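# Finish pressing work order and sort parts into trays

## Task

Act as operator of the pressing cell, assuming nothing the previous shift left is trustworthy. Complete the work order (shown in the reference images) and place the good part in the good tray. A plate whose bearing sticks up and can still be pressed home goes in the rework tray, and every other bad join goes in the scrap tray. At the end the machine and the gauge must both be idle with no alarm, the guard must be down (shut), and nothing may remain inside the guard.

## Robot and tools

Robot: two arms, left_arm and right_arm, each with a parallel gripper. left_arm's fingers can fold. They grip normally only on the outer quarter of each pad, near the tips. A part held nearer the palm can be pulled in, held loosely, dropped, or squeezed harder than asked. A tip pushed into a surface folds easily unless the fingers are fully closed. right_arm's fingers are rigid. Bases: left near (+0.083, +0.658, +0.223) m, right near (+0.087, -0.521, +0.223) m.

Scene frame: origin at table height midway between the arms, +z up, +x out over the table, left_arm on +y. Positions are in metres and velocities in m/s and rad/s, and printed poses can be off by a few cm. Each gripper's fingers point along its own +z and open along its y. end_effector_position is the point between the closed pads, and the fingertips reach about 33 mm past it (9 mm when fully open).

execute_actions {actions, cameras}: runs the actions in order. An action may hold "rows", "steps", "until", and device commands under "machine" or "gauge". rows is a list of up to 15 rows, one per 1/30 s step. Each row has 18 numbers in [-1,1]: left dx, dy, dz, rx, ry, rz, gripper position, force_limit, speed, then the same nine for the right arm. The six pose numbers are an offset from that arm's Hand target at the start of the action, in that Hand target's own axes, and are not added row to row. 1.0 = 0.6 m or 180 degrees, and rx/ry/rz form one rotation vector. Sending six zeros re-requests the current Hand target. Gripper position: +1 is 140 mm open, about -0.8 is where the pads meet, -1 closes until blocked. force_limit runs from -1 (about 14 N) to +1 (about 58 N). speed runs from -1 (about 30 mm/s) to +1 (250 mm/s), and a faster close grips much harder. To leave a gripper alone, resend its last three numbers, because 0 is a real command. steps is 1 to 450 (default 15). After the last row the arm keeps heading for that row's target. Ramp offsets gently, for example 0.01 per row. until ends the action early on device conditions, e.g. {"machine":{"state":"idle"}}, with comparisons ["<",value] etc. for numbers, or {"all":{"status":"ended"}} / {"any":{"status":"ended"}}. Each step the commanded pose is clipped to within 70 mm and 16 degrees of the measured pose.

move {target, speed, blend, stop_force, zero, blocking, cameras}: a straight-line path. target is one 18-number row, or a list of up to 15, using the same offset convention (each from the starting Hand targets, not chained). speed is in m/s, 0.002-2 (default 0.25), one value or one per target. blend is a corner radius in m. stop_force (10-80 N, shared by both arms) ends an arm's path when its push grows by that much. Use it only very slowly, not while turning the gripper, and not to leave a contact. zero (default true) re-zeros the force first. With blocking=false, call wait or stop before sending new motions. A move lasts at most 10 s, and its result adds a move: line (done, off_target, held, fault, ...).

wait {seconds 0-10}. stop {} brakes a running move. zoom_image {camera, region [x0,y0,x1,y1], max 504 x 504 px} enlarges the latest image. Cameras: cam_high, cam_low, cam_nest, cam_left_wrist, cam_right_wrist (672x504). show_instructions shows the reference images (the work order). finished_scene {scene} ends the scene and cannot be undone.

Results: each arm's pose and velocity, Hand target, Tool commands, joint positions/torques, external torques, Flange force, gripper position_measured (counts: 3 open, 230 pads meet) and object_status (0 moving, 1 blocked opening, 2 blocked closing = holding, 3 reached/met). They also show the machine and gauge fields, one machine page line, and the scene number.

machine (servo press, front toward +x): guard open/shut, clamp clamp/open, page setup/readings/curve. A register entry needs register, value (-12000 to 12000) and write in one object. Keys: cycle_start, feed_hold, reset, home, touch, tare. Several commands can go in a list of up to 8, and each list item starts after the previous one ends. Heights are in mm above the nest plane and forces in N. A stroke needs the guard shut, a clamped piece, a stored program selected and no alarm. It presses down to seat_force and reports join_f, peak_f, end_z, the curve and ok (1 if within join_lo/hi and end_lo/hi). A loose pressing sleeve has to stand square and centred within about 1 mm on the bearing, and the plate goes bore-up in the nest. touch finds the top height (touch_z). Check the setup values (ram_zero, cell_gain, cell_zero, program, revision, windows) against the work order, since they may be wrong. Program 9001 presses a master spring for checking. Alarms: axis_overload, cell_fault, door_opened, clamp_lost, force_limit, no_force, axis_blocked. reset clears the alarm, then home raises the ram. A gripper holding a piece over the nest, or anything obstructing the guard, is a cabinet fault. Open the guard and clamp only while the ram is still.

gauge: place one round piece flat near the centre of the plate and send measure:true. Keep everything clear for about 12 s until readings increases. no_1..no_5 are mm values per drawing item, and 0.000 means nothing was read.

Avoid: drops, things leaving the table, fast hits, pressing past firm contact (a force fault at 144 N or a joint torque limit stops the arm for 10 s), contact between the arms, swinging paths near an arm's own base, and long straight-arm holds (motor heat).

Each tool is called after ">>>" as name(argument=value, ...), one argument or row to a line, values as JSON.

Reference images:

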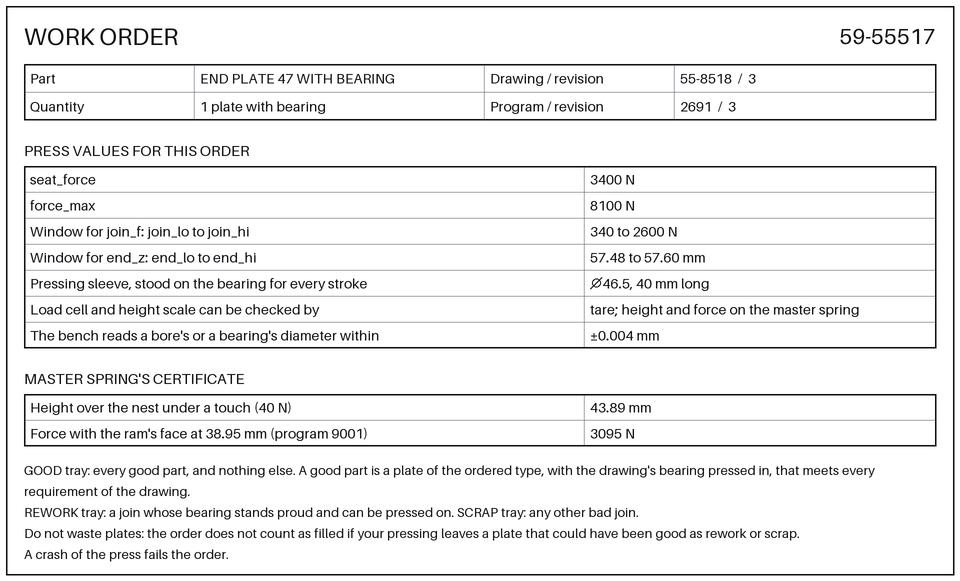

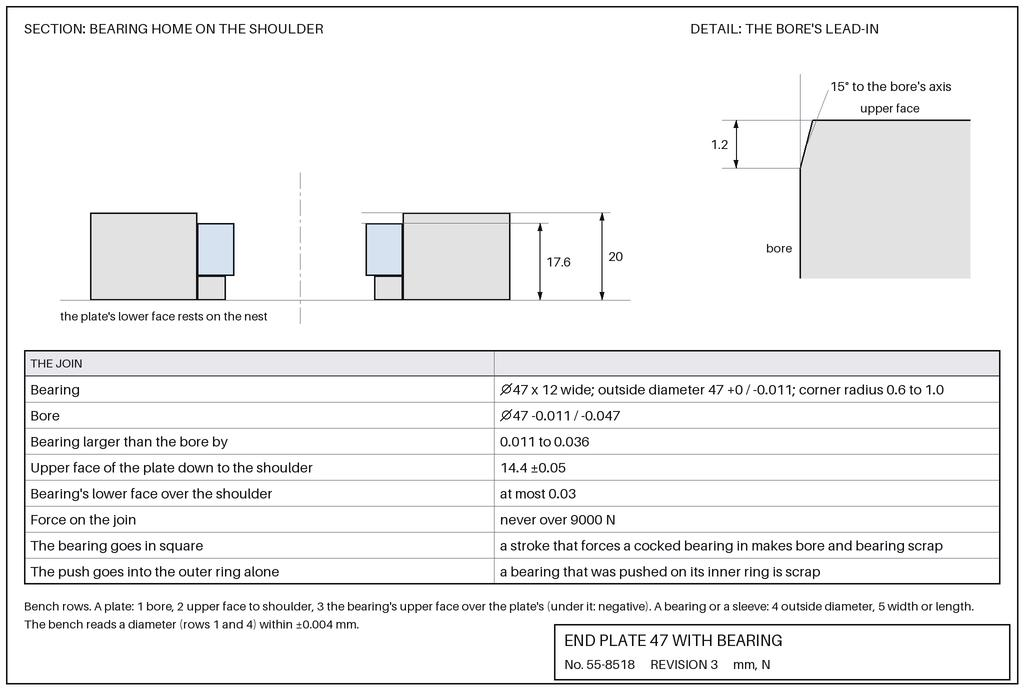

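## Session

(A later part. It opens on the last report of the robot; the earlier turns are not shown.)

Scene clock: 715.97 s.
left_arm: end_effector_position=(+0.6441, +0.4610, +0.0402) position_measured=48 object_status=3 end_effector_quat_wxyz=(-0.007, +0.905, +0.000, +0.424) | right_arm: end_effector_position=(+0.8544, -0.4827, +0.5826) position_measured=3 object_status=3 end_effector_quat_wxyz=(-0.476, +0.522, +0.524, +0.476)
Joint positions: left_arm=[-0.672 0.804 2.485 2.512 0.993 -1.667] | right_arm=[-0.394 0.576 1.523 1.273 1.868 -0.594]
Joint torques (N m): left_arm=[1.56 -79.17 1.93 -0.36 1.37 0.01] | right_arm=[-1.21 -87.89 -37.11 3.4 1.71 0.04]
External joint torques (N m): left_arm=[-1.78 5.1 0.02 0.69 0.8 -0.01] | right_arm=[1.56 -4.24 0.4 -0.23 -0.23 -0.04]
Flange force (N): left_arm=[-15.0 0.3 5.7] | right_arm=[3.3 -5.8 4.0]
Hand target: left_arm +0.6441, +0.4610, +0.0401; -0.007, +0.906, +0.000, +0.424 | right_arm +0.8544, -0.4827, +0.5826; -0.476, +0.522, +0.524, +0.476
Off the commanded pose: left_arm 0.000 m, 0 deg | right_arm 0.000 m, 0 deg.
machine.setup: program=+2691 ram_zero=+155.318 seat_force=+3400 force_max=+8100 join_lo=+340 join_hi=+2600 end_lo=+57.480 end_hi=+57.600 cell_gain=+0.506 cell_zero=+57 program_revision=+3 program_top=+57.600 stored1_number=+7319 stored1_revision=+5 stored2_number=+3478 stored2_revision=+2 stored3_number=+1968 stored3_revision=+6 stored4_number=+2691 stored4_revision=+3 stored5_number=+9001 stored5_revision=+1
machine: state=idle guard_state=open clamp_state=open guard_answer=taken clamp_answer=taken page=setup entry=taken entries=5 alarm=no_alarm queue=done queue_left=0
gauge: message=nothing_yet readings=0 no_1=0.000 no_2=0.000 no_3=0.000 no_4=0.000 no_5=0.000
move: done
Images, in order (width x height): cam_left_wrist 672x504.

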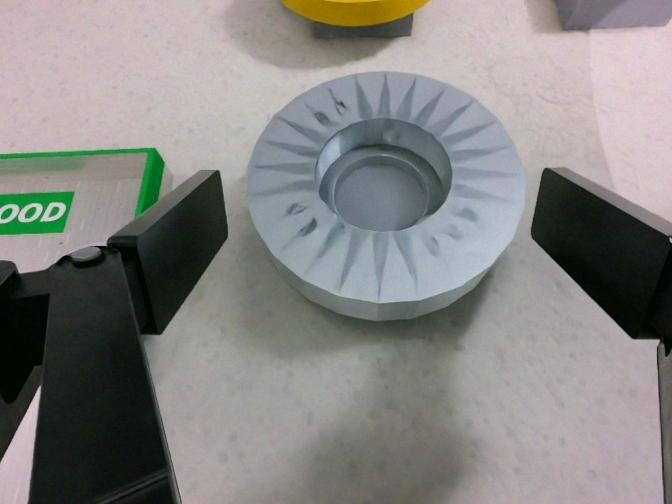

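>>> execute_actions(
  actions=[
    {"rows":[[0,0,0,0,0,0,-1,0.0,-0.8,0,0,0,0,0,0,1,1,1]],"steps":90},
  ],
  cameras=["cam_left_wrist"],
)

Scene clock: 723.00 s.
left_arm: end_effector_position=(+0.6441, +0.4610, +0.0401) position_measured=85 object_status=2 end_effector_quat_wxyz=(-0.007, +0.906, +0.000, +0.424) | right_arm: end_effector_position=(+0.8544, -0.4827, +0.5826) position_measured=3 object_status=3 end_effector_quat_wxyz=(-0.476, +0.522, +0.524, +0.476)
Joint positions: left_arm=[-0.672 0.804 2.485 2.512 0.993 -1.667] | right_arm=[-0.394 0.576 1.523 1.273 1.868 -0.594]
Joint torques (N m): left_arm=[2.37 -71.19 2.55 0.05 -1.95 0.16] | right_arm=[-1.27 -87.65 -37.11 3.38 1.75 0.06]
External joint torques (N m): left_arm=[-2.31 -2.77 -0.59 0.26 4.12 -0.17] | right_arm=[1.88 -4.47 0.28 -0.21 -0.27 -0.06]
Flange force (N): left_arm=[-5.0 0.7 -5.6] | right_arm=[3.6 -5.7 4.4]
Hand target: left_arm +0.6441, +0.4610, +0.0401; -0.007, +0.906, +0.000, +0.424 | right_arm +0.8544, -0.4827, +0.5826; -0.476, +0.522, +0.524, +0.476
Off the commanded pose: left_arm 0.000 m, 0 deg | right_arm 0.000 m, 0 deg.
machine.setup: program=+2691 ram_zero=+155.318 seat_force=+3400 force_max=+8100 join_lo=+340 join_hi=+2600 end_lo=+57.480 end_hi=+57.600 cell_gain=+0.506 cell_zero=+57 program_revision=+3 program_top=+57.600 stored1_number=+7319 stored1_revision=+5 stored2_number=+3478 stored2_revision=+2 stored3_number=+1968 stored3_revision=+6 stored4_number=+2691 stored4_revision=+3 stored5_number=+9001 stored5_revision=+1
machine: state=idle guard_state=open clamp_state=open guard_answer=taken clamp_answer=taken page=setup entry=taken entries=5 alarm=no_alarm queue=done queue_left=0
gauge: message=nothing_yet readings=0 no_1=0.000 no_2=0.000 no_3=0.000 no_4=0.000 no_5=0.000
Images, in order (width x height): cam_left_wrist 672x504.

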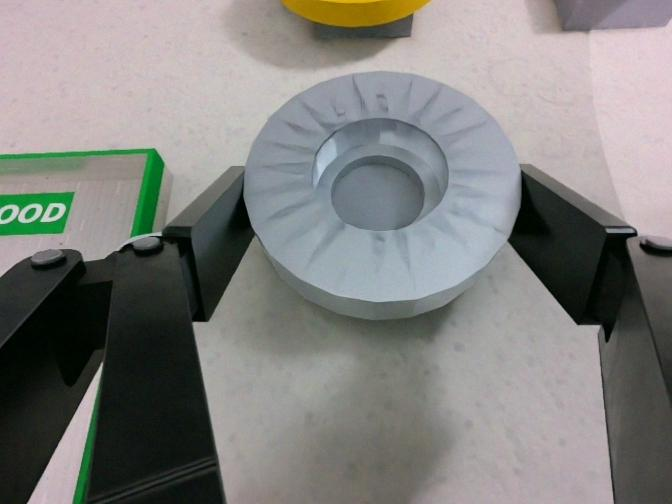

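>>> move(
  target=[
    [0.0766,0,-0.0643,0,0,0,-1,0.0,-0.8,0,0,0,0,0,0,1,1,1],
    [0.4115,-0.465,0.179,0,0,0,-1,0.0,-0.8,0,0,0,0,0,0,1,1,1],
  ],
  speed=[0.07,0.2],
  blend=[0.01,0],
  cameras=["cam_left_wrist","cam_right_wrist"],
)

Scene clock: 730.50 s.
left_arm: end_effector_position=(+0.8826, +0.7401, +0.1647) position_measured=85 object_status=2 end_effector_quat_wxyz=(-0.007, +0.906, +0.000, +0.424) | right_arm: end_effector_position=(+0.8544, -0.4827, +0.5826) position_measured=3 object_status=3 end_effector_quat_wxyz=(-0.476, +0.522, +0.524, +0.476)
Joint positions: left_arm=[0.085 0.576 2.18 3.24 0.492 -1.602] | right_arm=[-0.394 0.576 1.523 1.273 1.868 -0.594]
Joint torques (N m): left_arm=[0.94 -83.06 -18.39 -2.41 2.19 -0.02] | right_arm=[-1.37 -87.79 -37.15 3.39 1.74 0.03]
External joint torques (N m): left_arm=[-1.03 7.1 0.27 0.7 0.01 0.01] | right_arm=[1.7 -4.39 0.48 -0.22 -0.25 -0.03]
Flange force (N): left_arm=[-6.7 -0.6 11.9] | right_arm=[3.4 -6.1 4.3]
Hand target: left_arm +0.8826, +0.7401, +0.1648; -0.007, +0.906, +0.000, +0.424 | right_arm +0.8544, -0.4827, +0.5826; -0.476, +0.522, +0.524, +0.476
Off the commanded pose: left_arm 0.000 m, 0 deg | right_arm 0.000 m, 0 deg.
machine.setup: program=+2691 ram_zero=+155.318 seat_force=+3400 force_max=+8100 join_lo=+340 join_hi=+2600 end_lo=+57.480 end_hi=+57.600 cell_gain=+0.506 cell_zero=+57 program_revision=+3 program_top=+57.600 stored1_number=+7319 stored1_revision=+5 stored2_number=+3478 stored2_revision=+2 stored3_number=+1968 stored3_revision=+6 stored4_number=+2691 stored4_revision=+3 stored5_number=+9001 stored5_revision=+1
machine: state=idle guard_state=open clamp_state=open guard_answer=taken clamp_answer=taken page=setup entry=taken entries=5 alarm=no_alarm queue=done queue_left=0
gauge: message=nothing_yet readings=0 no_1=0.000 no_2=0.000 no_3=0.000 no_4=0.000 no_5=0.000
move: done
Images, in order (width x height): cam_left_wrist 672x504, cam_right_wrist 672x504.

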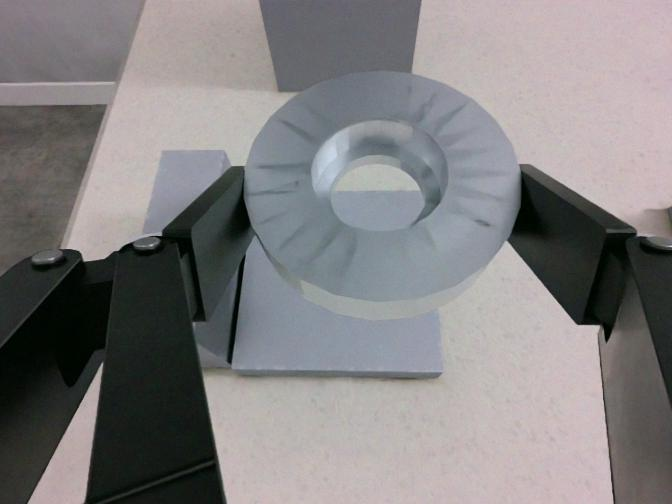

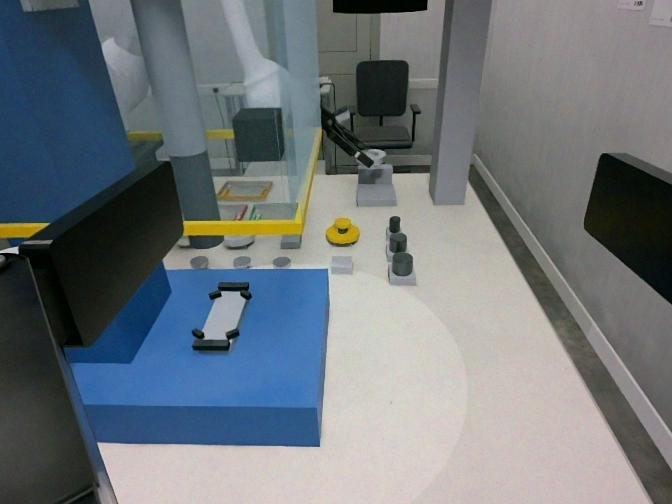

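>>> move(
  target=[-0.1069,-0.0317,0.132,0,0,0,-1,0.0,-0.8,0,0,0,0,0,0,1,1,1],
  speed=0.12,
)

>>> move(
  target=[-0.0638,0,0.0536,0,0,0,-1,0.0,-0.8,0,0,0,0,0,0,1,1,1],
  speed=0.018,
  stop_force=12,
  cameras=["cam_left_wrist","cam_right_wrist"],
)

Scene clock: 737.67 s.
left_arm: end_effector_position=(+0.9023, +0.7606, +0.0651) position_measured=85 object_status=2 end_effector_quat_wxyz=(-0.007, +0.905, +0.000, +0.424) | right_arm: end_effector_position=(+0.8544, -0.4827, +0.5826) position_measured=3 object_status=3 end_effector_quat_wxyz=(-0.476, +0.522, +0.524, +0.476)
Joint positions: left_arm=[0.118 0.773 2.12 3.264 0.629 -1.593] | right_arm=[-0.394 0.576 1.523 1.273 1.868 -0.594]
Joint torques (N m): left_arm=[2.09 -94.06 -12.74 -1.79 2.18 -0.01] | right_arm=[-1.4 -87.72 -37.12 3.4 1.74 0.02]
External joint torques (N m): left_arm=[-2.21 7.56 0.27 0.63 0.02 0.01] | right_arm=[1.45 -4.35 0.34 -0.21 -0.27 -0.02]
Flange force (N): left_arm=[-8.3 2.1 11.3] | right_arm=[3.5 -5.8 3.9]
Hand target: left_arm +0.9023, +0.7606, +0.0650; -0.007, +0.906, +0.000, +0.424 | right_arm +0.8544, -0.4827, +0.5826; -0.476, +0.522, +0.524, +0.476
Off the commanded pose: left_arm 0.000 m, 0 deg | right_arm 0.000 m, 0 deg.
machine.setup: program=+2691 ram_zero=+155.318 seat_force=+3400 force_max=+8100 join_lo=+340 join_hi=+2600 end_lo=+57.480 end_hi=+57.600 cell_gain=+0.506 cell_zero=+57 program_revision=+3 program_top=+57.600 stored1_number=+7319 stored1_revision=+5 stored2_number=+3478 stored2_revision=+2 stored3_number=+1968 stored3_revision=+6 stored4_number=+2691 stored4_revision=+3 stored5_number=+9001 stored5_revision=+1
machine: state=idle guard_state=open clamp_state=open guard_answer=taken clamp_answer=taken page=setup entry=taken entries=5 alarm=no_alarm queue=done queue_left=0
gauge: message=nothing_yet readings=0 no_1=0.000 no_2=0.000 no_3=0.000 no_4=0.000 no_5=0.000
move: done

Scene clock: 739.33 s.
left_arm: end_effector_position=(+0.9024, +0.7607, +0.0519) position_measured=85 object_status=2 end_effector_quat_wxyz=(-0.007, +0.905, +0.000, +0.424) | right_arm: end_effector_position=(+0.8544, -0.4827, +0.5826) position_measured=3 object_status=3 end_effector_quat_wxyz=(-0.476, +0.522, +0.524, +0.476)
Joint positions: left_arm=[0.119 0.797 2.115 3.261 0.648 -1.589] | right_arm=[-0.394 0.576 1.523 1.273 1.868 -0.594]
Joint torques (N m): left_arm=[3.97 -71.08 -21.15 -1.67 -0.64 -0.76] | right_arm=[-1.3 -87.73 -37.09 3.42 1.76 0.05]
External joint torques (N m): left_arm=[-3.69 -15.76 9.7 0.62 2.81 0.76] | right_arm=[1.29 -4.2 0.37 -0.23 -0.28 -0.05]
Flange force (N): left_arm=[3.5 9.9 -40.4] | right_arm=[3.2 -5.8 3.7]
Hand target: left_arm +0.9024, +0.7607, +0.0519; -0.007, +0.905, +0.000, +0.424 (not the last commanded pose) | right_arm +0.8544, -0.4827, +0.5826; -0.476, +0.522, +0.524, +0.476
Off the commanded pose: left_arm 0.037 m, 0 deg | right_arm 0.000 m, 0 deg.
machine.setup: program=+2691 ram_zero=+155.318 seat_force=+3400 force_max=+8100 join_lo=+340 join_hi=+2600 end_lo=+57.480 end_hi=+57.600 cell_gain=+0.506 cell_zero=+57 program_revision=+3 program_top=+57.600 stored1_number=+7319 stored1_revision=+5 stored2_number=+3478 stored2_revision=+2 stored3_number=+1968 stored3_revision=+6 stored4_number=+2691 stored4_revision=+3 stored5_number=+9001 stored5_revision=+1
machine: state=idle guard_state=open clamp_state=open guard_answer=taken clamp_answer=taken page=setup entry=taken entries=5 alarm=no_alarm queue=done queue_left=0
gauge: message=nothing_yet readings=0 no_1=0.000 no_2=0.000 no_3=0.000 no_4=0.000 no_5=0.000
move: contact (left_arm)
Images, in order (width x height): cam_left_wrist 672x504, cam_right_wrist 672x504.

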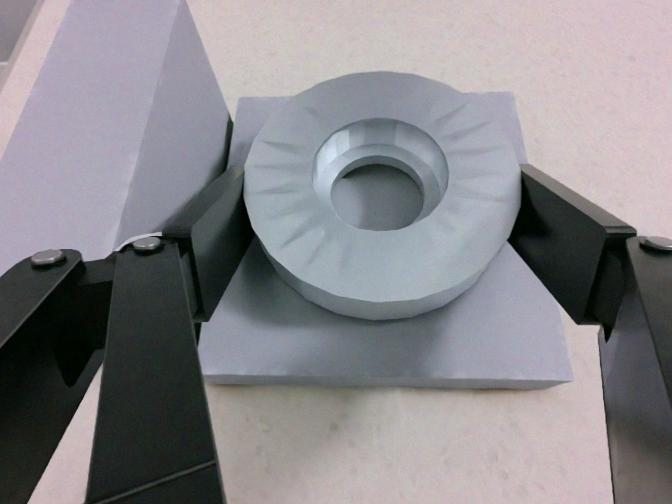

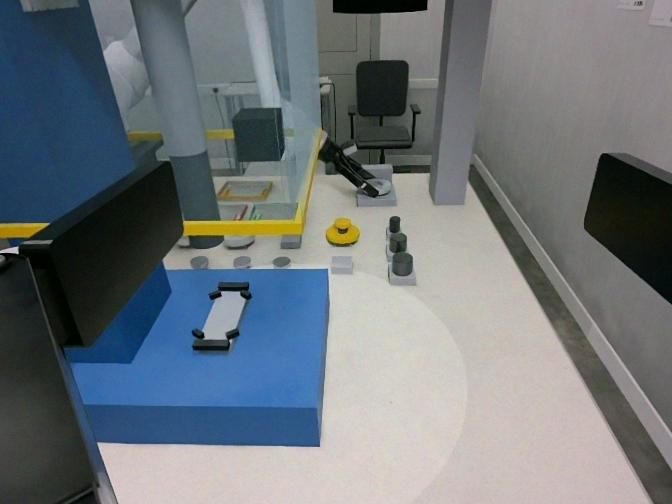

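>>> execute_actions(
  actions=[
    {"rows":[[0,0,0,0,0,0,0.64,0.0,-0.9,0,0,0,0,0,0,1,1,1]],"steps":60},
  ],
  cameras=["cam_left_wrist"],
)

Scene clock: 745.37 s.
left_arm: end_effector_position=(+0.9024, +0.7607, +0.0519) position_measured=61 object_status=1 end_effector_quat_wxyz=(-0.007, +0.905, +0.000, +0.424) | right_arm: end_effector_position=(+0.8544, -0.4827, +0.5826) position_measured=3 object_status=3 end_effector_quat_wxyz=(-0.476, +0.522, +0.524, +0.476)
Joint positions: left_arm=[0.119 0.797 2.115 3.261 0.648 -1.589] | right_arm=[-0.394 0.576 1.523 1.273 1.868 -0.594]
Joint torques (N m): left_arm=[75.05 -103.55 -14.76 -18.58 1.58 0.59] | right_arm=[-1.3 -87.79 -37.21 3.38 1.72 0.03]
External joint torques (N m): left_arm=[-75.13 16.28 3.16 17.52 0.61 -0.59] | right_arm=[1.16 -3.43 0.76 -0.21 -0.26 -0.03]
Flange force (N): left_arm=[-9.7 91.3 26.2] | right_arm=[2.4 -5.7 3.6]
Hand target: left_arm +0.9024, +0.7607, +0.0519; -0.007, +0.905, +0.000, +0.424 | right_arm +0.8544, -0.4827, +0.5826; -0.476, +0.522, +0.524, +0.476
Off the commanded pose: left_arm 0.000 m, 0 deg | right_arm 0.000 m, 0 deg.
machine.setup: program=+2691 ram_zero=+155.318 seat_force=+3400 force_max=+8100 join_lo=+340 join_hi=+2600 end_lo=+57.480 end_hi=+57.600 cell_gain=+0.506 cell_zero=+57 program_revision=+3 program_top=+57.600 stored1_number=+7319 stored1_revision=+5 stored2_number=+3478 stored2_revision=+2 stored3_number=+1968 stored3_revision=+6 stored4_number=+2691 stored4_revision=+3 stored5_number=+9001 stored5_revision=+1
machine: state=idle guard_state=open clamp_state=open guard_answer=taken clamp_answer=taken page=setup entry=taken entries=5 alarm=no_alarm queue=done queue_left=0
gauge: message=nothing_yet readings=0 no_1=0.000 no_2=0.000 no_3=0.000 no_4=0.000 no_5=0.000
Images, in order (width x height): cam_left_wrist 672x504.

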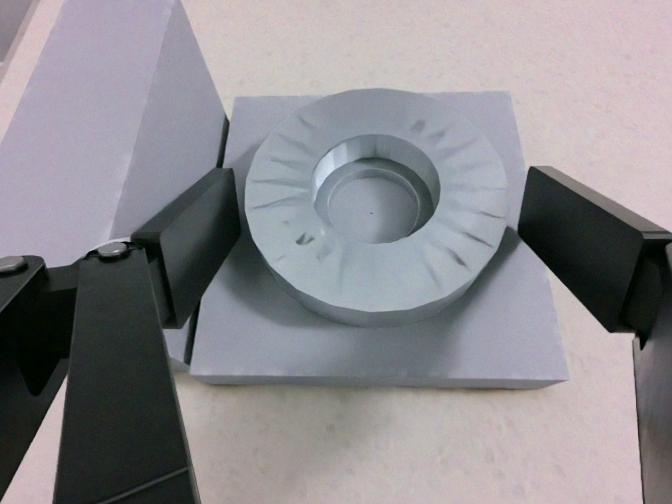

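>>> execute_actions(
  actions=[
    {"rows":[[0,0,0,0,0,0,0.5,0.0,-0.9,0,0,0,0,0,0,1,1,1]],"steps":20},
  ],
)

>>> move(
  target=[
    [0,0.006,-0.05,0,0,0,0.5,0.0,-0.9,0,0,0,0,0,0,1,1,1],
    [0,0.006,-0.25,0,0,0,0.5,0.0,-0.9,0,0,0,0,0,0,1,1,1],
    [-0.3,0.25,-0.6,0,0,0,0.5,0.0,-0.9,0,0,0,0,0,0,1,1,1],
  ],
  speed=[0.05,0.25,0.3],
  blend=[0.005,0.03,0],
  cameras=["cam_left_wrist","cam_right_wrist"],
)

>>> execute_actions(
  actions=[
    {"gauge":{"measure":true},"steps":420,"until":{"gauge":{"readings":["=",1]}}},
  ],
)

Scene clock: 752.53 s.
left_arm: end_effector_position=(+0.9024, +0.7607, +0.0519) position_measured=66 object_status=3 end_effector_quat_wxyz=(-0.007, +0.905, +0.000, +0.424) | right_arm: end_effector_position=(+0.8544, -0.4827, +0.5826) position_measured=3 object_status=3 end_effector_quat_wxyz=(-0.476, +0.522, +0.524, +0.476)
Joint positions: left_arm=[0.119 0.797 2.115 3.261 0.648 -1.589] | right_arm=[-0.394 0.576 1.523 1.273 1.868 -0.594]
Joint torques (N m): left_arm=[28.17 -90.16 -18.25 -7.45 1.26 0.12] | right_arm=[-1.31 -87.73 -37.02 3.4 1.71 0.05]
External joint torques (N m): left_arm=[-28.07 2.74 6.58 6.38 0.94 -0.12] | right_arm=[1.57 -4.4 0.26 -0.22 -0.22 -0.05]
Flange force (N): left_arm=[-6.3 36.5 -4.6] | right_arm=[3.5 -5.7 4.0]
Hand target: left_arm +0.9024, +0.7607, +0.0519; -0.007, +0.905, +0.000, +0.424 | right_arm +0.8544, -0.4827, +0.5826; -0.476, +0.522, +0.524, +0.476
Off the commanded pose: left_arm 0.000 m, 0 deg | right_arm 0.000 m, 0 deg.
machine.setup: program=+2691 ram_zero=+155.318 seat_force=+3400 force_max=+8100 join_lo=+340 join_hi=+2600 end_lo=+57.480 end_hi=+57.600 cell_gain=+0.506 cell_zero=+57 program_revision=+3 program_top=+57.600 stored1_number=+7319 stored1_revision=+5 stored2_number=+3478 stored2_revision=+2 stored3_number=+1968 stored3_revision=+6 stored4_number=+2691 stored4_revision=+3 stored5_number=+9001 stored5_revision=+1
machine: state=idle guard_state=open clamp_state=open guard_answer=taken clamp_answer=taken page=setup entry=taken entries=5 alarm=no_alarm queue=done queue_left=0
gauge: message=nothing_yet readings=0 no_1=0.000 no_2=0.000 no_3=0.000 no_4=0.000 no_5=0.000

Scene clock: 755.63 s.
left_arm: end_effector_position=(+0.5138, +0.6059, +0.1419) position_measured=66 object_status=3 end_effector_quat_wxyz=(-0.038, +0.927, +0.015, +0.372) | right_arm: end_effector_position=(+0.8544, -0.4827, +0.5826) position_measured=3 object_status=3 end_effector_quat_wxyz=(-0.476, +0.522, +0.524, +0.476)
Joint positions: left_arm=[-0.528 0.432 2.792 2.536 0.832 -1.553] | right_arm=[-0.394 0.576 1.523 1.273 1.868 -0.594]
Joint torques (N m): left_arm=[1.93 -48.84 -0.65 -0.34 1.24 -0.01] | right_arm=[-1.25 -87.66 -37.07 3.41 1.76 0.08]
External joint torques (N m): left_arm=[-2.01 3.94 0.01 0.55 0.74 0] | right_arm=[1.02 -4.71 0.13 -0.19 -0.28 -0.08]
Flange force (N): left_arm=[0.0 0.0 0.0] | right_arm=[3.8 -6.1 3.5]
Hand target: left_arm +0.5116, +0.6067, +0.1419; -0.007, +0.905, +0.000, +0.424 | right_arm +0.8544, -0.4827, +0.5826; -0.476, +0.522, +0.524, +0.476
Off the commanded pose: left_arm 0.002 m, 8 deg | right_arm 0.000 m, 0 deg.
machine.setup: program=+2691 ram_zero=+155.318 seat_force=+3400 force_max=+8100 join_lo=+340 join_hi=+2600 end_lo=+57.480 end_hi=+57.600 cell_gain=+0.506 cell_zero=+57 program_revision=+3 program_top=+57.600 stored1_number=+7319 stored1_revision=+5 stored2_number=+3478 stored2_revision=+2 stored3_number=+1968 stored3_revision=+6 stored4_number=+2691 stored4_revision=+3 stored5_number=+9001 stored5_revision=+1
machine: state=idle guard_state=open clamp_state=open guard_answer=taken clamp_answer=taken page=setup entry=taken entries=5 alarm=no_alarm queue=done queue_left=0
gauge: message=nothing_yet readings=0 no_1=0.000 no_2=0.000 no_3=0.000 no_4=0.000 no_5=0.000
joint sent to its limit (left arm) — joint 3 (elbow), upper limit, where the elbow is as bent as it goes.
move: off_target (left_arm)
Images, in order (width x height): cam_left_wrist 672x504, cam_right_wrist 672x504.

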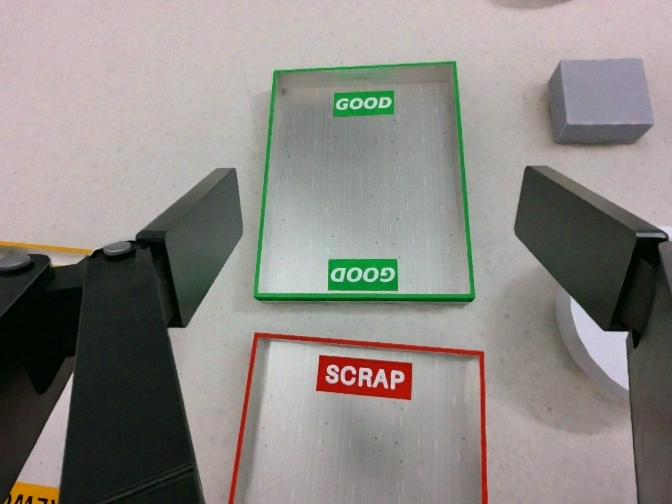

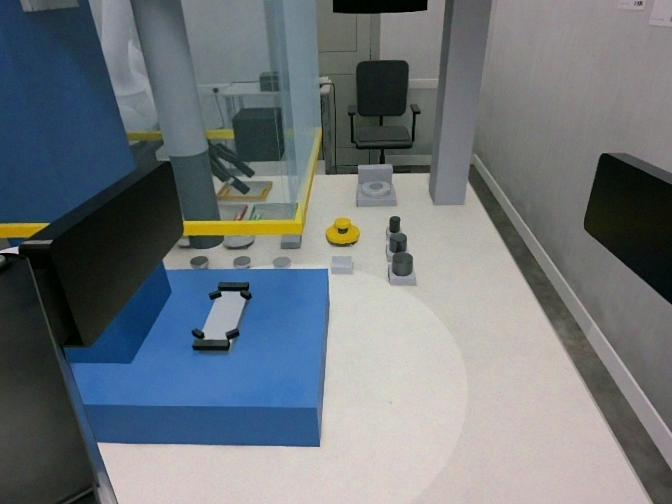

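Scene clock: 767.83 s.
left_arm: end_effector_position=(+0.5138, +0.6059, +0.1419) position_measured=66 object_status=3 end_effector_quat_wxyz=(-0.038, +0.927, +0.015, +0.372) | right_arm: end_effector_position=(+0.8544, -0.4827, +0.5826) position_measured=3 object_status=3 end_effector_quat_wxyz=(-0.476, +0.522, +0.524, +0.476)
Joint positions: left_arm=[-0.531 0.433 2.792 2.532 0.834 -1.553] | right_arm=[-0.394 0.576 1.523 1.273 1.868 -0.594]
Joint torques (N m): left_arm=[1.7 -49.1 -0.59 -0.43 1.21 0.03] | right_arm=[-1.21 -87.56 -37.08 3.42 1.74 0.03]
External joint torques (N m): left_arm=[-1.66 4.4 0.01 0.61 0.76 -0.03] | right_arm=[1.05 -4.85 0.2 -0.21 -0.25 -0.03]
Flange force (N): left_arm=[0.0 0.0 0.0] | right_arm=[3.9 -6.4 3.6]
Hand target: left_arm +0.5116, +0.6067, +0.1419; -0.007, +0.905, +0.000, +0.424 | right_arm +0.8544, -0.4827, +0.5826; -0.476, +0.522, +0.524, +0.476
Tool commands: left_gripper/position=+0.5 left_gripper/force_limit=+0.0 left_gripper/speed=-0.9 right_gripper/position=+1.0 right_gripper/force_limit=+1.0 right_gripper/speed=+1.0
Off the commanded pose: left_arm 0.002 m, 8 deg | right_arm 0.000 m, 0 deg.
machine.setup: program=+2691 ram_zero=+155.318 seat_force=+3400 force_max=+8100 join_lo=+340 join_hi=+2600 end_lo=+57.480 end_hi=+57.600 cell_gain=+0.506 cell_zero=+57 program_revision=+3 program_top=+57.600 stored1_number=+7319 stored1_revision=+5 stored2_number=+3478 stored2_revision=+2 stored3_number=+1968 stored3_revision=+6 stored4_number=+2691 stored4_revision=+3 stored5_number=+9001 stored5_revision=+1
machine: state=idle guard_state=open clamp_state=open guard_answer=taken clamp_answer=taken page=setup entry=taken entries=5 alarm=no_alarm queue=done queue_left=0
gauge: message=measure_taken readings=1 no_1=46.974 no_2=14.397 no_3=0.000 no_4=0.000 no_5=0.000
joint sent to its limit (left arm) — joint 3 (elbow), upper limit, where the elbow is as bent as it goes.

>>> move(
  target=[
    [0.17,0.05,-0.05,0,0,0,0.5,0,0.5,0,0,0,0,0,0,1,1,1],
    [0.192,0.467,-0.0305,0,0,0,0.5,0,0.5,0,0,0,0,0,0,1,1,1],
  ],
  speed=0.25,
  blend=[0.03,0],
  cameras=["cam_left_wrist"],
)

Scene clock: 786.00 s.
left_arm: end_effector_position=(+0.5647, +0.4142, +0.2383) position_measured=66 object_status=3 end_effector_quat_wxyz=(-0.006, +0.905, -0.001, +0.424) | right_arm: end_effector_position=(+0.8544, -0.4827, +0.5826) position_measured=3 object_status=3 end_effector_quat_wxyz=(-0.476, +0.522, +0.524, +0.476)
Joint positions: left_arm=[-0.927 0.238 2.563 1.896 0.718 -1.133] | right_arm=[-0.394 0.576 1.523 1.273 1.868 -0.594]
Joint torques (N m): left_arm=[-6.84 -31.3 -53.38 -2.43 1.27 0.01] | right_arm=[-1.44 -87.63 -37.1 3.4 1.73 0.05]
External joint torques (N m): left_arm=[6.93 -13.16 33.81 2.54 0.72 -0.01] | right_arm=[1.59 -4.69 0.23 -0.2 -0.25 -0.05]
External joint torques when the fault began: left_arm=[0.42 -13.5 29.6 4.91 1.15 -0.4]
Flange force (N): left_arm=[-7.8 -72.5 -29.5] | right_arm=[3.8 -6.0 4.1]
Flange force when the fault began (N): left_arm=[-18.1 -61.8 -29.7]
Hand target: left_arm +0.5647, +0.4142, +0.2383; -0.006, +0.905, -0.001, +0.424 (not the last commanded pose) | right_arm +0.8544, -0.4827, +0.5826; -0.476, +0.522, +0.524, +0.476
Tool commands: left_gripper/position=+0.498039 left_gripper/force_limit=+0.003922 left_gripper/speed=+0.498039 right_gripper/position=+1.0 right_gripper/force_limit=+1.0 right_gripper/speed=+1.0
Off the commanded pose: left_arm 0.089 m, 0 deg | right_arm 0.000 m, 0 deg.
FORCE FAULT: contact force on the left arm reached its limit, and that arm stopped for 10 seconds. The contact can be on any part of that arm, not only on its tool. That arm's remaining commands of this call were not run. That arm's target is now where it stood when the stop ended, not its last command. That arm accepts commands again.
machine.setup: program=+2691 ram_zero=+155.318 seat_force=+3400 force_max=+8100 join_lo=+340 join_hi=+2600 end_lo=+57.480 end_hi=+57.600 cell_gain=+0.506 cell_zero=+57 program_revision=+3 program_top=+57.600 stored1_number=+7319 stored1_revision=+5 stored2_number=+3478 stored2_revision=+2 stored3_number=+1968 stored3_revision=+6 stored4_number=+2691 stored4_revision=+3 stored5_number=+9001 stored5_revision=+1
machine: state=idle guard_state=open clamp_state=open guard_answer=taken clamp_answer=taken page=setup entry=taken entries=5 alarm=no_alarm queue=done queue_left=0
gauge: message=measure_taken readings=1 no_1=46.974 no_2=14.397 no_3=0.000 no_4=0.000 no_5=0.000
move: fault (left_arm); path passed 1 of 2 targets
Images, in order (width x height): cam_left_wrist 672x504.

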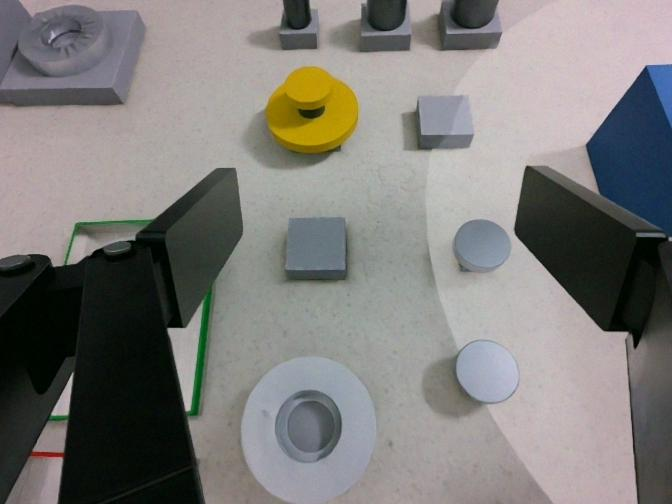

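>>> wait(
  seconds=0,
  cameras=["cam_high","cam_right_wrist","cam_low"],
)

Scene clock: 789.83 s.
left_arm: end_effector_position=(+0.5647, +0.4142, +0.2383) position_measured=66 object_status=3 end_effector_quat_wxyz=(-0.006, +0.905, -0.001, +0.424) | right_arm: end_effector_position=(+0.8544, -0.4827, +0.5826) position_measured=3 object_status=3 end_effector_quat_wxyz=(-0.476, +0.522, +0.524, +0.476)
Joint positions: left_arm=[-0.927 0.238 2.563 1.896 0.718 -1.133] | right_arm=[-0.394 0.576 1.523 1.273 1.868 -0.594]
Joint torques (N m): left_arm=[-6.62 -32.9 -51.92 -2.27 1.19 -0.04] | right_arm=[-1.01 -87.79 -37.16 3.38 1.71 0.05]
External joint torques (N m): left_arm=[6.59 -11.45 32.3 2.39 0.79 0.04] | right_arm=[1.37 -3.71 0.54 -0.22 -0.24 -0.05]
Flange force (N): left_arm=[-9.4 -68.1 -25.9] | right_arm=[2.7 -5.5 3.7]
Hand target: left_arm +0.5647, +0.4142, +0.2383; -0.006, +0.905, -0.001, +0.424 (not the last commanded pose) | right_arm +0.8544, -0.4827, +0.5826; -0.476, +0.522, +0.524, +0.476
Tool commands: left_gripper/position=+0.498039 left_gripper/force_limit=+0.003922 left_gripper/speed=+0.498039 right_gripper/position=+1.0 right_gripper/force_limit=+1.0 right_gripper/speed=+1.0
Off the commanded pose: left_arm 0.089 m, 0 deg | right_arm 0.000 m, 0 deg.
machine.setup: program=+2691 ram_zero=+155.318 seat_force=+3400 force_max=+8100 join_lo=+340 join_hi=+2600 end_lo=+57.480 end_hi=+57.600 cell_gain=+0.506 cell_zero=+57 program_revision=+3 program_top=+57.600 stored1_number=+7319 stored1_revision=+5 stored2_number=+3478 stored2_revision=+2 stored3_number=+1968 stored3_revision=+6 stored4_number=+2691 stored4_revision=+3 stored5_number=+9001 stored5_revision=+1
machine: state=idle guard_state=open clamp_state=open guard_answer=taken clamp_answer=taken page=setup entry=taken entries=5 alarm=no_alarm queue=done queue_left=0
gauge: message=measure_taken readings=1 no_1=46.974 no_2=14.397 no_3=0.000 no_4=0.000 no_5=0.000
Images, in order (width x height): cam_high 672x504, cam_low 672x504, cam_right_wrist 672x504.

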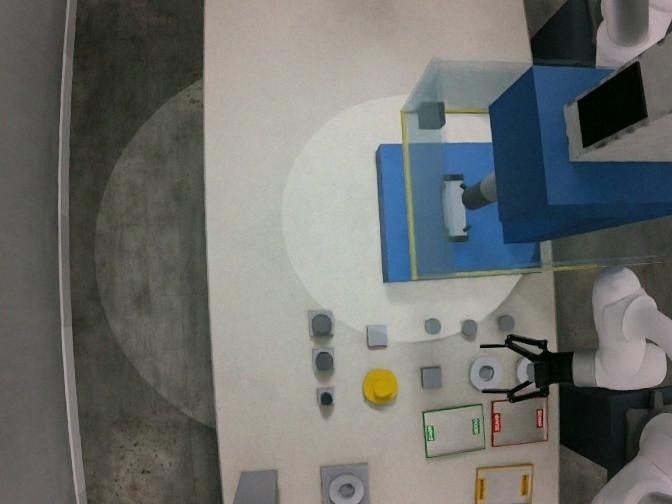

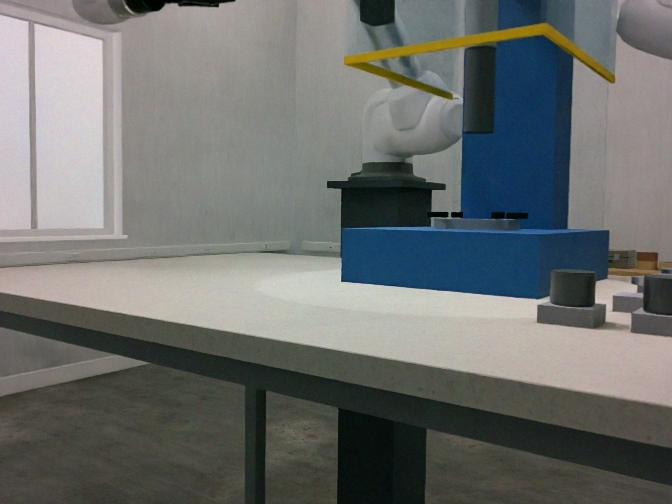

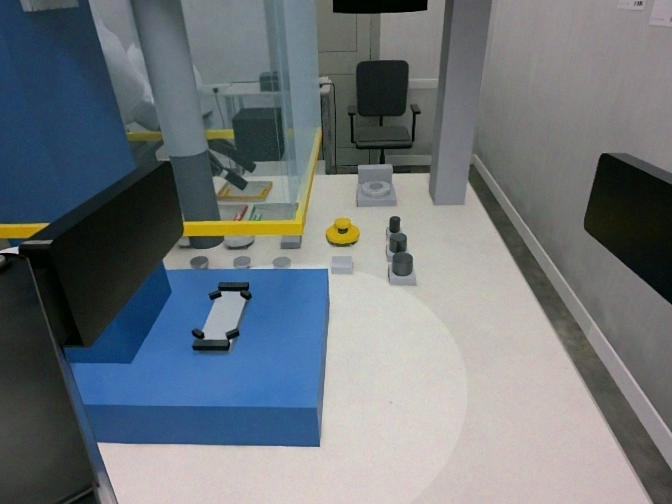

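>>> move(
  target=[
    [0,-0.1,0,0,0,0,0.5,0,0.5,0,0,0,0,0,0,1,1,1],
    [0.0758,-0.0667,0.0125,-0.1915,0,0.161,0.5,0,0.5,0,0,0,0,0,0,1,1,1],
    [0.0717,0.09,0.0595,-0.3827,0,0.3223,0.5,0,0.5,0,0,0,0,0,0,1,1,1],
  ],
  speed=0.2,
  blend=[0.01,0.03,0],
  cameras=["cam_left_wrist","cam_high"],
)

Scene clock: 804.43 s.
left_arm: end_effector_position=(+0.6199, +0.3603, +0.2480) position_measured=66 object_status=3 end_effector_quat_wxyz=(+0.293, +0.643, -0.643, +0.297) | right_arm: end_effector_position=(+0.8544, -0.4827, +0.5826) position_measured=3 object_status=3 end_effector_quat_wxyz=(-0.476, +0.522, +0.524, +0.476)
Joint positions: left_arm=[-0.143 0.411 2.19 5.016 0.902 -2.269] | right_arm=[-0.394 0.576 1.523 1.273 1.868 -0.594]
Joint torques (N m): left_arm=[1.51 -65.86 -17.85 -1.03 0.9 0.01] | right_arm=[-1.2 -87.84 -37.18 3.39 1.72 0.03]
External joint torques (N m): left_arm=[-1.43 4.63 -1.07 0.62 0.73 -0.01] | right_arm=[1.82 -5.2 0.26 -0.21 -0.22 -0.03]
Flange force (N): left_arm=[-3.5 -7.1 5.4] | right_arm=[4.3 -6.6 4.6]
Hand target: left_arm +0.6199, +0.3603, +0.2479; +0.293, +0.643, -0.643, +0.297 | right_arm +0.8544, -0.4827, +0.5826; -0.476, +0.522, +0.524, +0.476
Off the commanded pose: left_arm 0.000 m, 0 deg | right_arm 0.000 m, 0 deg.
machine.setup: program=+2691 ram_zero=+155.318 seat_force=+3400 force_max=+8100 join_lo=+340 join_hi=+2600 end_lo=+57.480 end_hi=+57.600 cell_gain=+0.506 cell_zero=+57 program_revision=+3 program_top=+57.600 stored1_number=+7319 stored1_revision=+5 stored2_number=+3478 stored2_revision=+2 stored3_number=+1968 stored3_revision=+6 stored4_number=+2691 stored4_revision=+3 stored5_number=+9001 stored5_revision=+1
machine: state=idle guard_state=open clamp_state=open guard_answer=taken clamp_answer=taken page=setup entry=taken entries=5 alarm=no_alarm queue=done queue_left=0
gauge: message=measure_taken readings=1 no_1=46.974 no_2=14.397 no_3=0.000 no_4=0.000 no_5=0.000
move: done
Images, in order (width x height): cam_high 672x504, cam_left_wrist 672x504.

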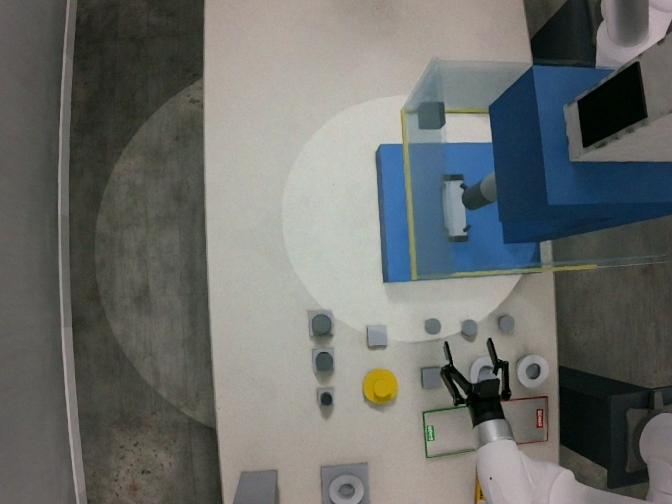

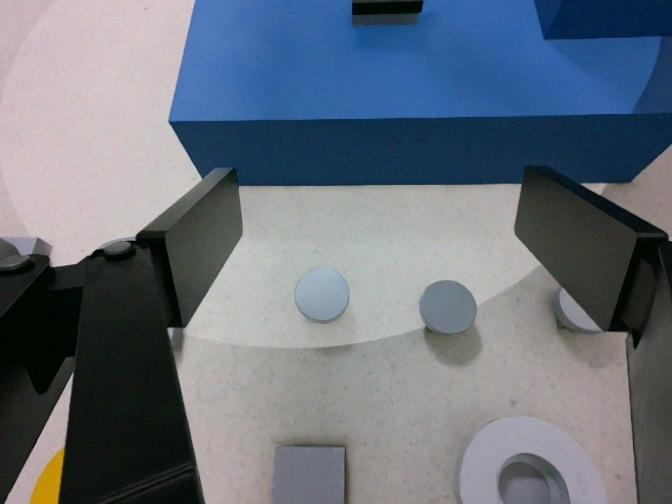

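>>> execute_actions(
  actions=[],
)

Scene clock: 831.17 s.
left_arm: end_effector_position=(+0.6199, +0.3603, +0.2479) position_measured=66 object_status=3 end_effector_quat_wxyz=(+0.293, +0.643, -0.643, +0.297) | right_arm: end_effector_position=(+0.8544, -0.4827, +0.5826) position_measured=3 object_status=3 end_effector_quat_wxyz=(-0.476, +0.522, +0.524, +0.476)
Joint positions: left_arm=[-0.143 0.411 2.19 5.016 0.902 -2.269] | right_arm=[-0.394 0.576 1.523 1.273 1.868 -0.594]
Joint velocities: within noise
Joint torques (N m): left_arm=[1.3 -65.87 -18.14 -1.02 0.88 -0.01] | right_arm=[-1.12 -87.8 -37.09 3.38 1.75 0.04]
External joint torques (N m): left_arm=[-1.33 4.76 -0.81 0.6 0.75 0.01] | right_arm=[1.34 -3.71 0.53 -0.22 -0.28 -0.04]
Flange force (N): left_arm=[-3.9 -6.8 5.5] | right_arm=[2.7 -5.5 3.7]
Hand target: left_arm +0.6199, +0.3603, +0.2479; +0.293, +0.643, -0.643, +0.297 | right_arm +0.8544, -0.4827, +0.5826; -0.476, +0.522, +0.524, +0.476
Tool commands: left_gripper/position=+0.5 left_gripper/force_limit=+0.0 left_gripper/speed=+0.5 right_gripper/position=+1.0 right_gripper/force_limit=+1.0 right_gripper/speed=+1.0
Off the commanded pose: left_arm 0.000 m, 0 deg | right_arm 0.000 m, 0 deg.
machine.setup: program=+2691 ram_zero=+155.318 seat_force=+3400 force_max=+8100 join_lo=+340 join_hi=+2600 end_lo=+57.480 end_hi=+57.600 cell_gain=+0.506 cell_zero=+57 program_revision=+3 program_top=+57.600 stored1_number=+7319 stored1_revision=+5 stored2_number=+3478 stored2_revision=+2 stored3_number=+1968 stored3_revision=+6 stored4_number=+2691 stored4_revision=+3 stored5_number=+9001 stored5_revision=+1
machine: state=idle guard_state=open clamp_state=open guard_answer=taken clamp_answer=taken page=setup entry=taken entries=5 alarm=no_alarm queue=done queue_left=0
gauge: message=measure_taken readings=1 no_1=46.974 no_2=14.397 no_3=0.000 no_4=0.000 no_5=0.000

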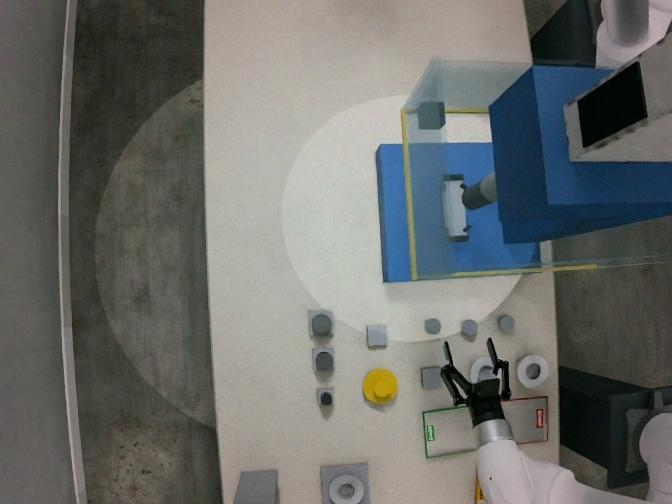

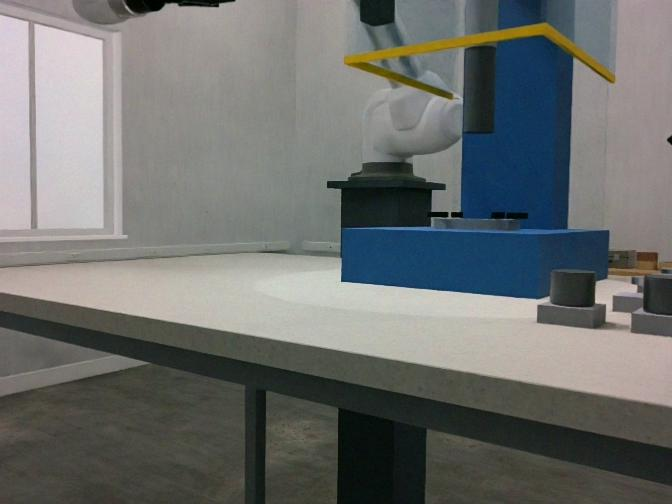

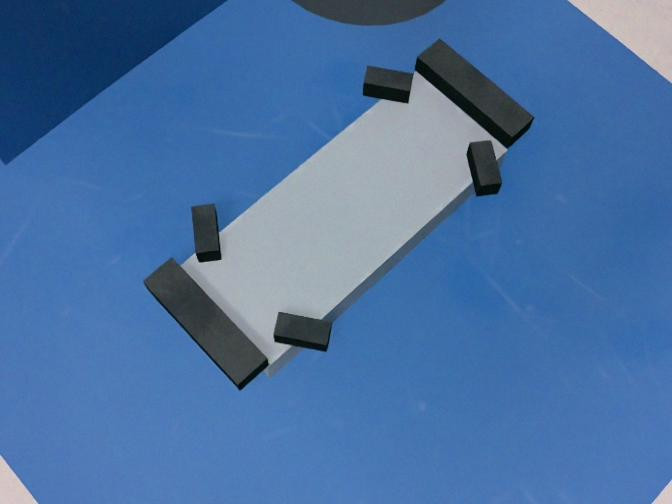

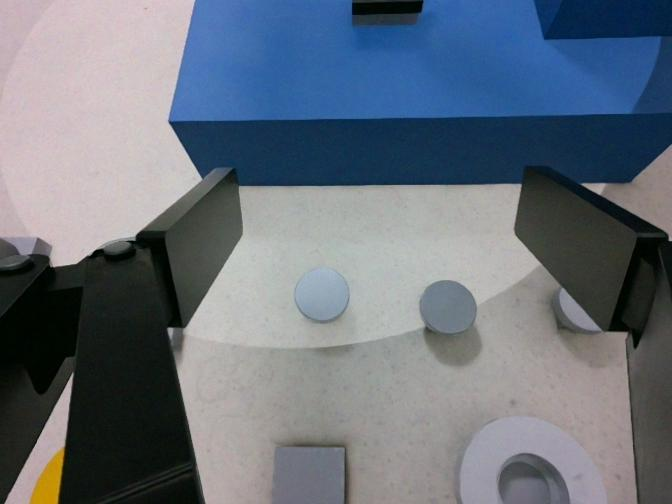

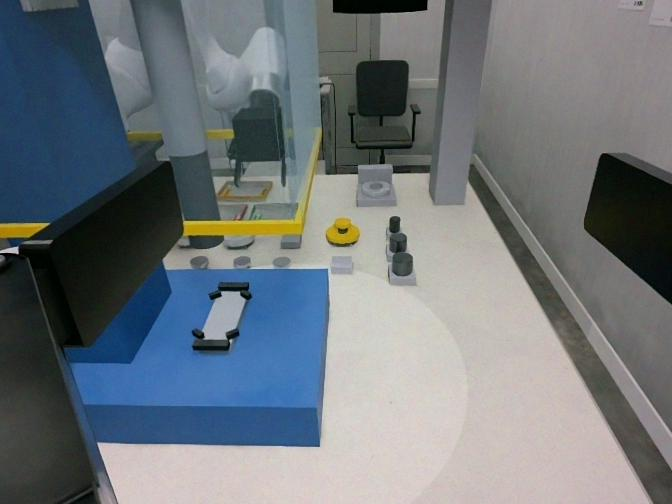

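>>> move(
  target=[
    [-0.0618,0.0333,-0.0788,0.1914,0.0003,-0.1611,0.5,0,0.5,0,0,0,0,0,0,1,1,1],
    [-0.316,-0.1333,-0.1482,0.3827,0.0006,-0.3223,0.5,0,0.5,0,0,0,0,0,0,1,1,1],
  ],
  blend=[0.03,0],
  speed=0.3,
  cameras=["cam_left_wrist"],
)

Scene clock: 859.27 s.
left_arm: end_effector_position=(+0.6999, +0.5516, +0.1628) position_measured=66 object_status=3 end_effector_quat_wxyz=(-0.005, +0.905, -0.001, +0.425) | right_arm: end_effector_position=(+0.8544, -0.4827, +0.5826) position_measured=3 object_status=3 end_effector_quat_wxyz=(-0.476, +0.522, +0.524, +0.476)
Joint positions: left_arm=[-0.38 0.476 2.502 2.677 0.729 -1.463] | right_arm=[-0.394 0.576 1.523 1.273 1.868 -0.594]
Joint torques (N m): left_arm=[1.72 -64.36 -10.39 -1.16 1.38 -0.01] | right_arm=[-1.14 -87.9 -37.07 3.43 1.73 0.09]
External joint torques (N m): left_arm=[-1.9 5.22 -0.63 0.66 0.78 0.01] | right_arm=[1.87 -4.72 0.2 -0.26 -0.24 -0.09]
Flange force (N): left_arm=[-12.3 3.7 11.2] | right_arm=[3.8 -5.9 4.4]
Hand target: left_arm +0.6999, +0.5516, +0.1628; -0.005, +0.905, -0.001, +0.425 | right_arm +0.8544, -0.4827, +0.5826; -0.476, +0.522, +0.524, +0.476
Off the commanded pose: left_arm 0.000 m, 0 deg | right_arm 0.000 m, 0 deg.
machine.setup: program=+2691 ram_zero=+155.318 seat_force=+3400 force_max=+8100 join_lo=+340 join_hi=+2600 end_lo=+57.480 end_hi=+57.600 cell_gain=+0.506 cell_zero=+57 program_revision=+3 program_top=+57.600 stored1_number=+7319 stored1_revision=+5 stored2_number=+3478 stored2_revision=+2 stored3_number=+1968 stored3_revision=+6 stored4_number=+2691 stored4_revision=+3 stored5_number=+9001 stored5_revision=+1
machine: state=idle guard_state=open clamp_state=open guard_answer=taken clamp_answer=taken page=setup entry=taken entries=5 alarm=no_alarm queue=done queue_left=0
gauge: message=measure_taken readings=1 no_1=46.974 no_2=14.397 no_3=0.000 no_4=0.000 no_5=0.000
move: done
Images, in order (width x height): cam_left_wrist 672x504.

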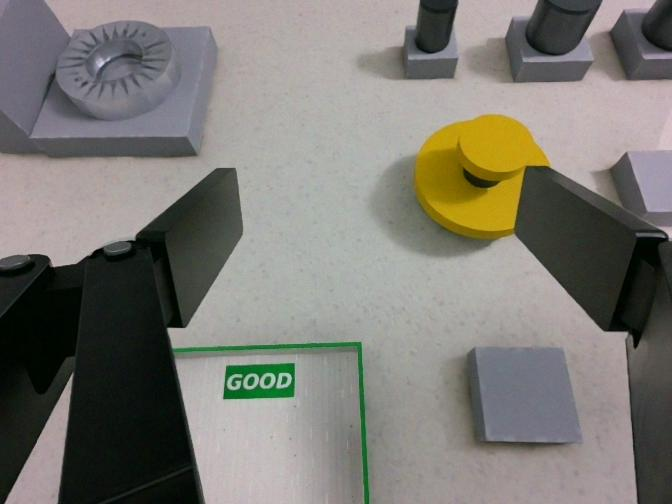

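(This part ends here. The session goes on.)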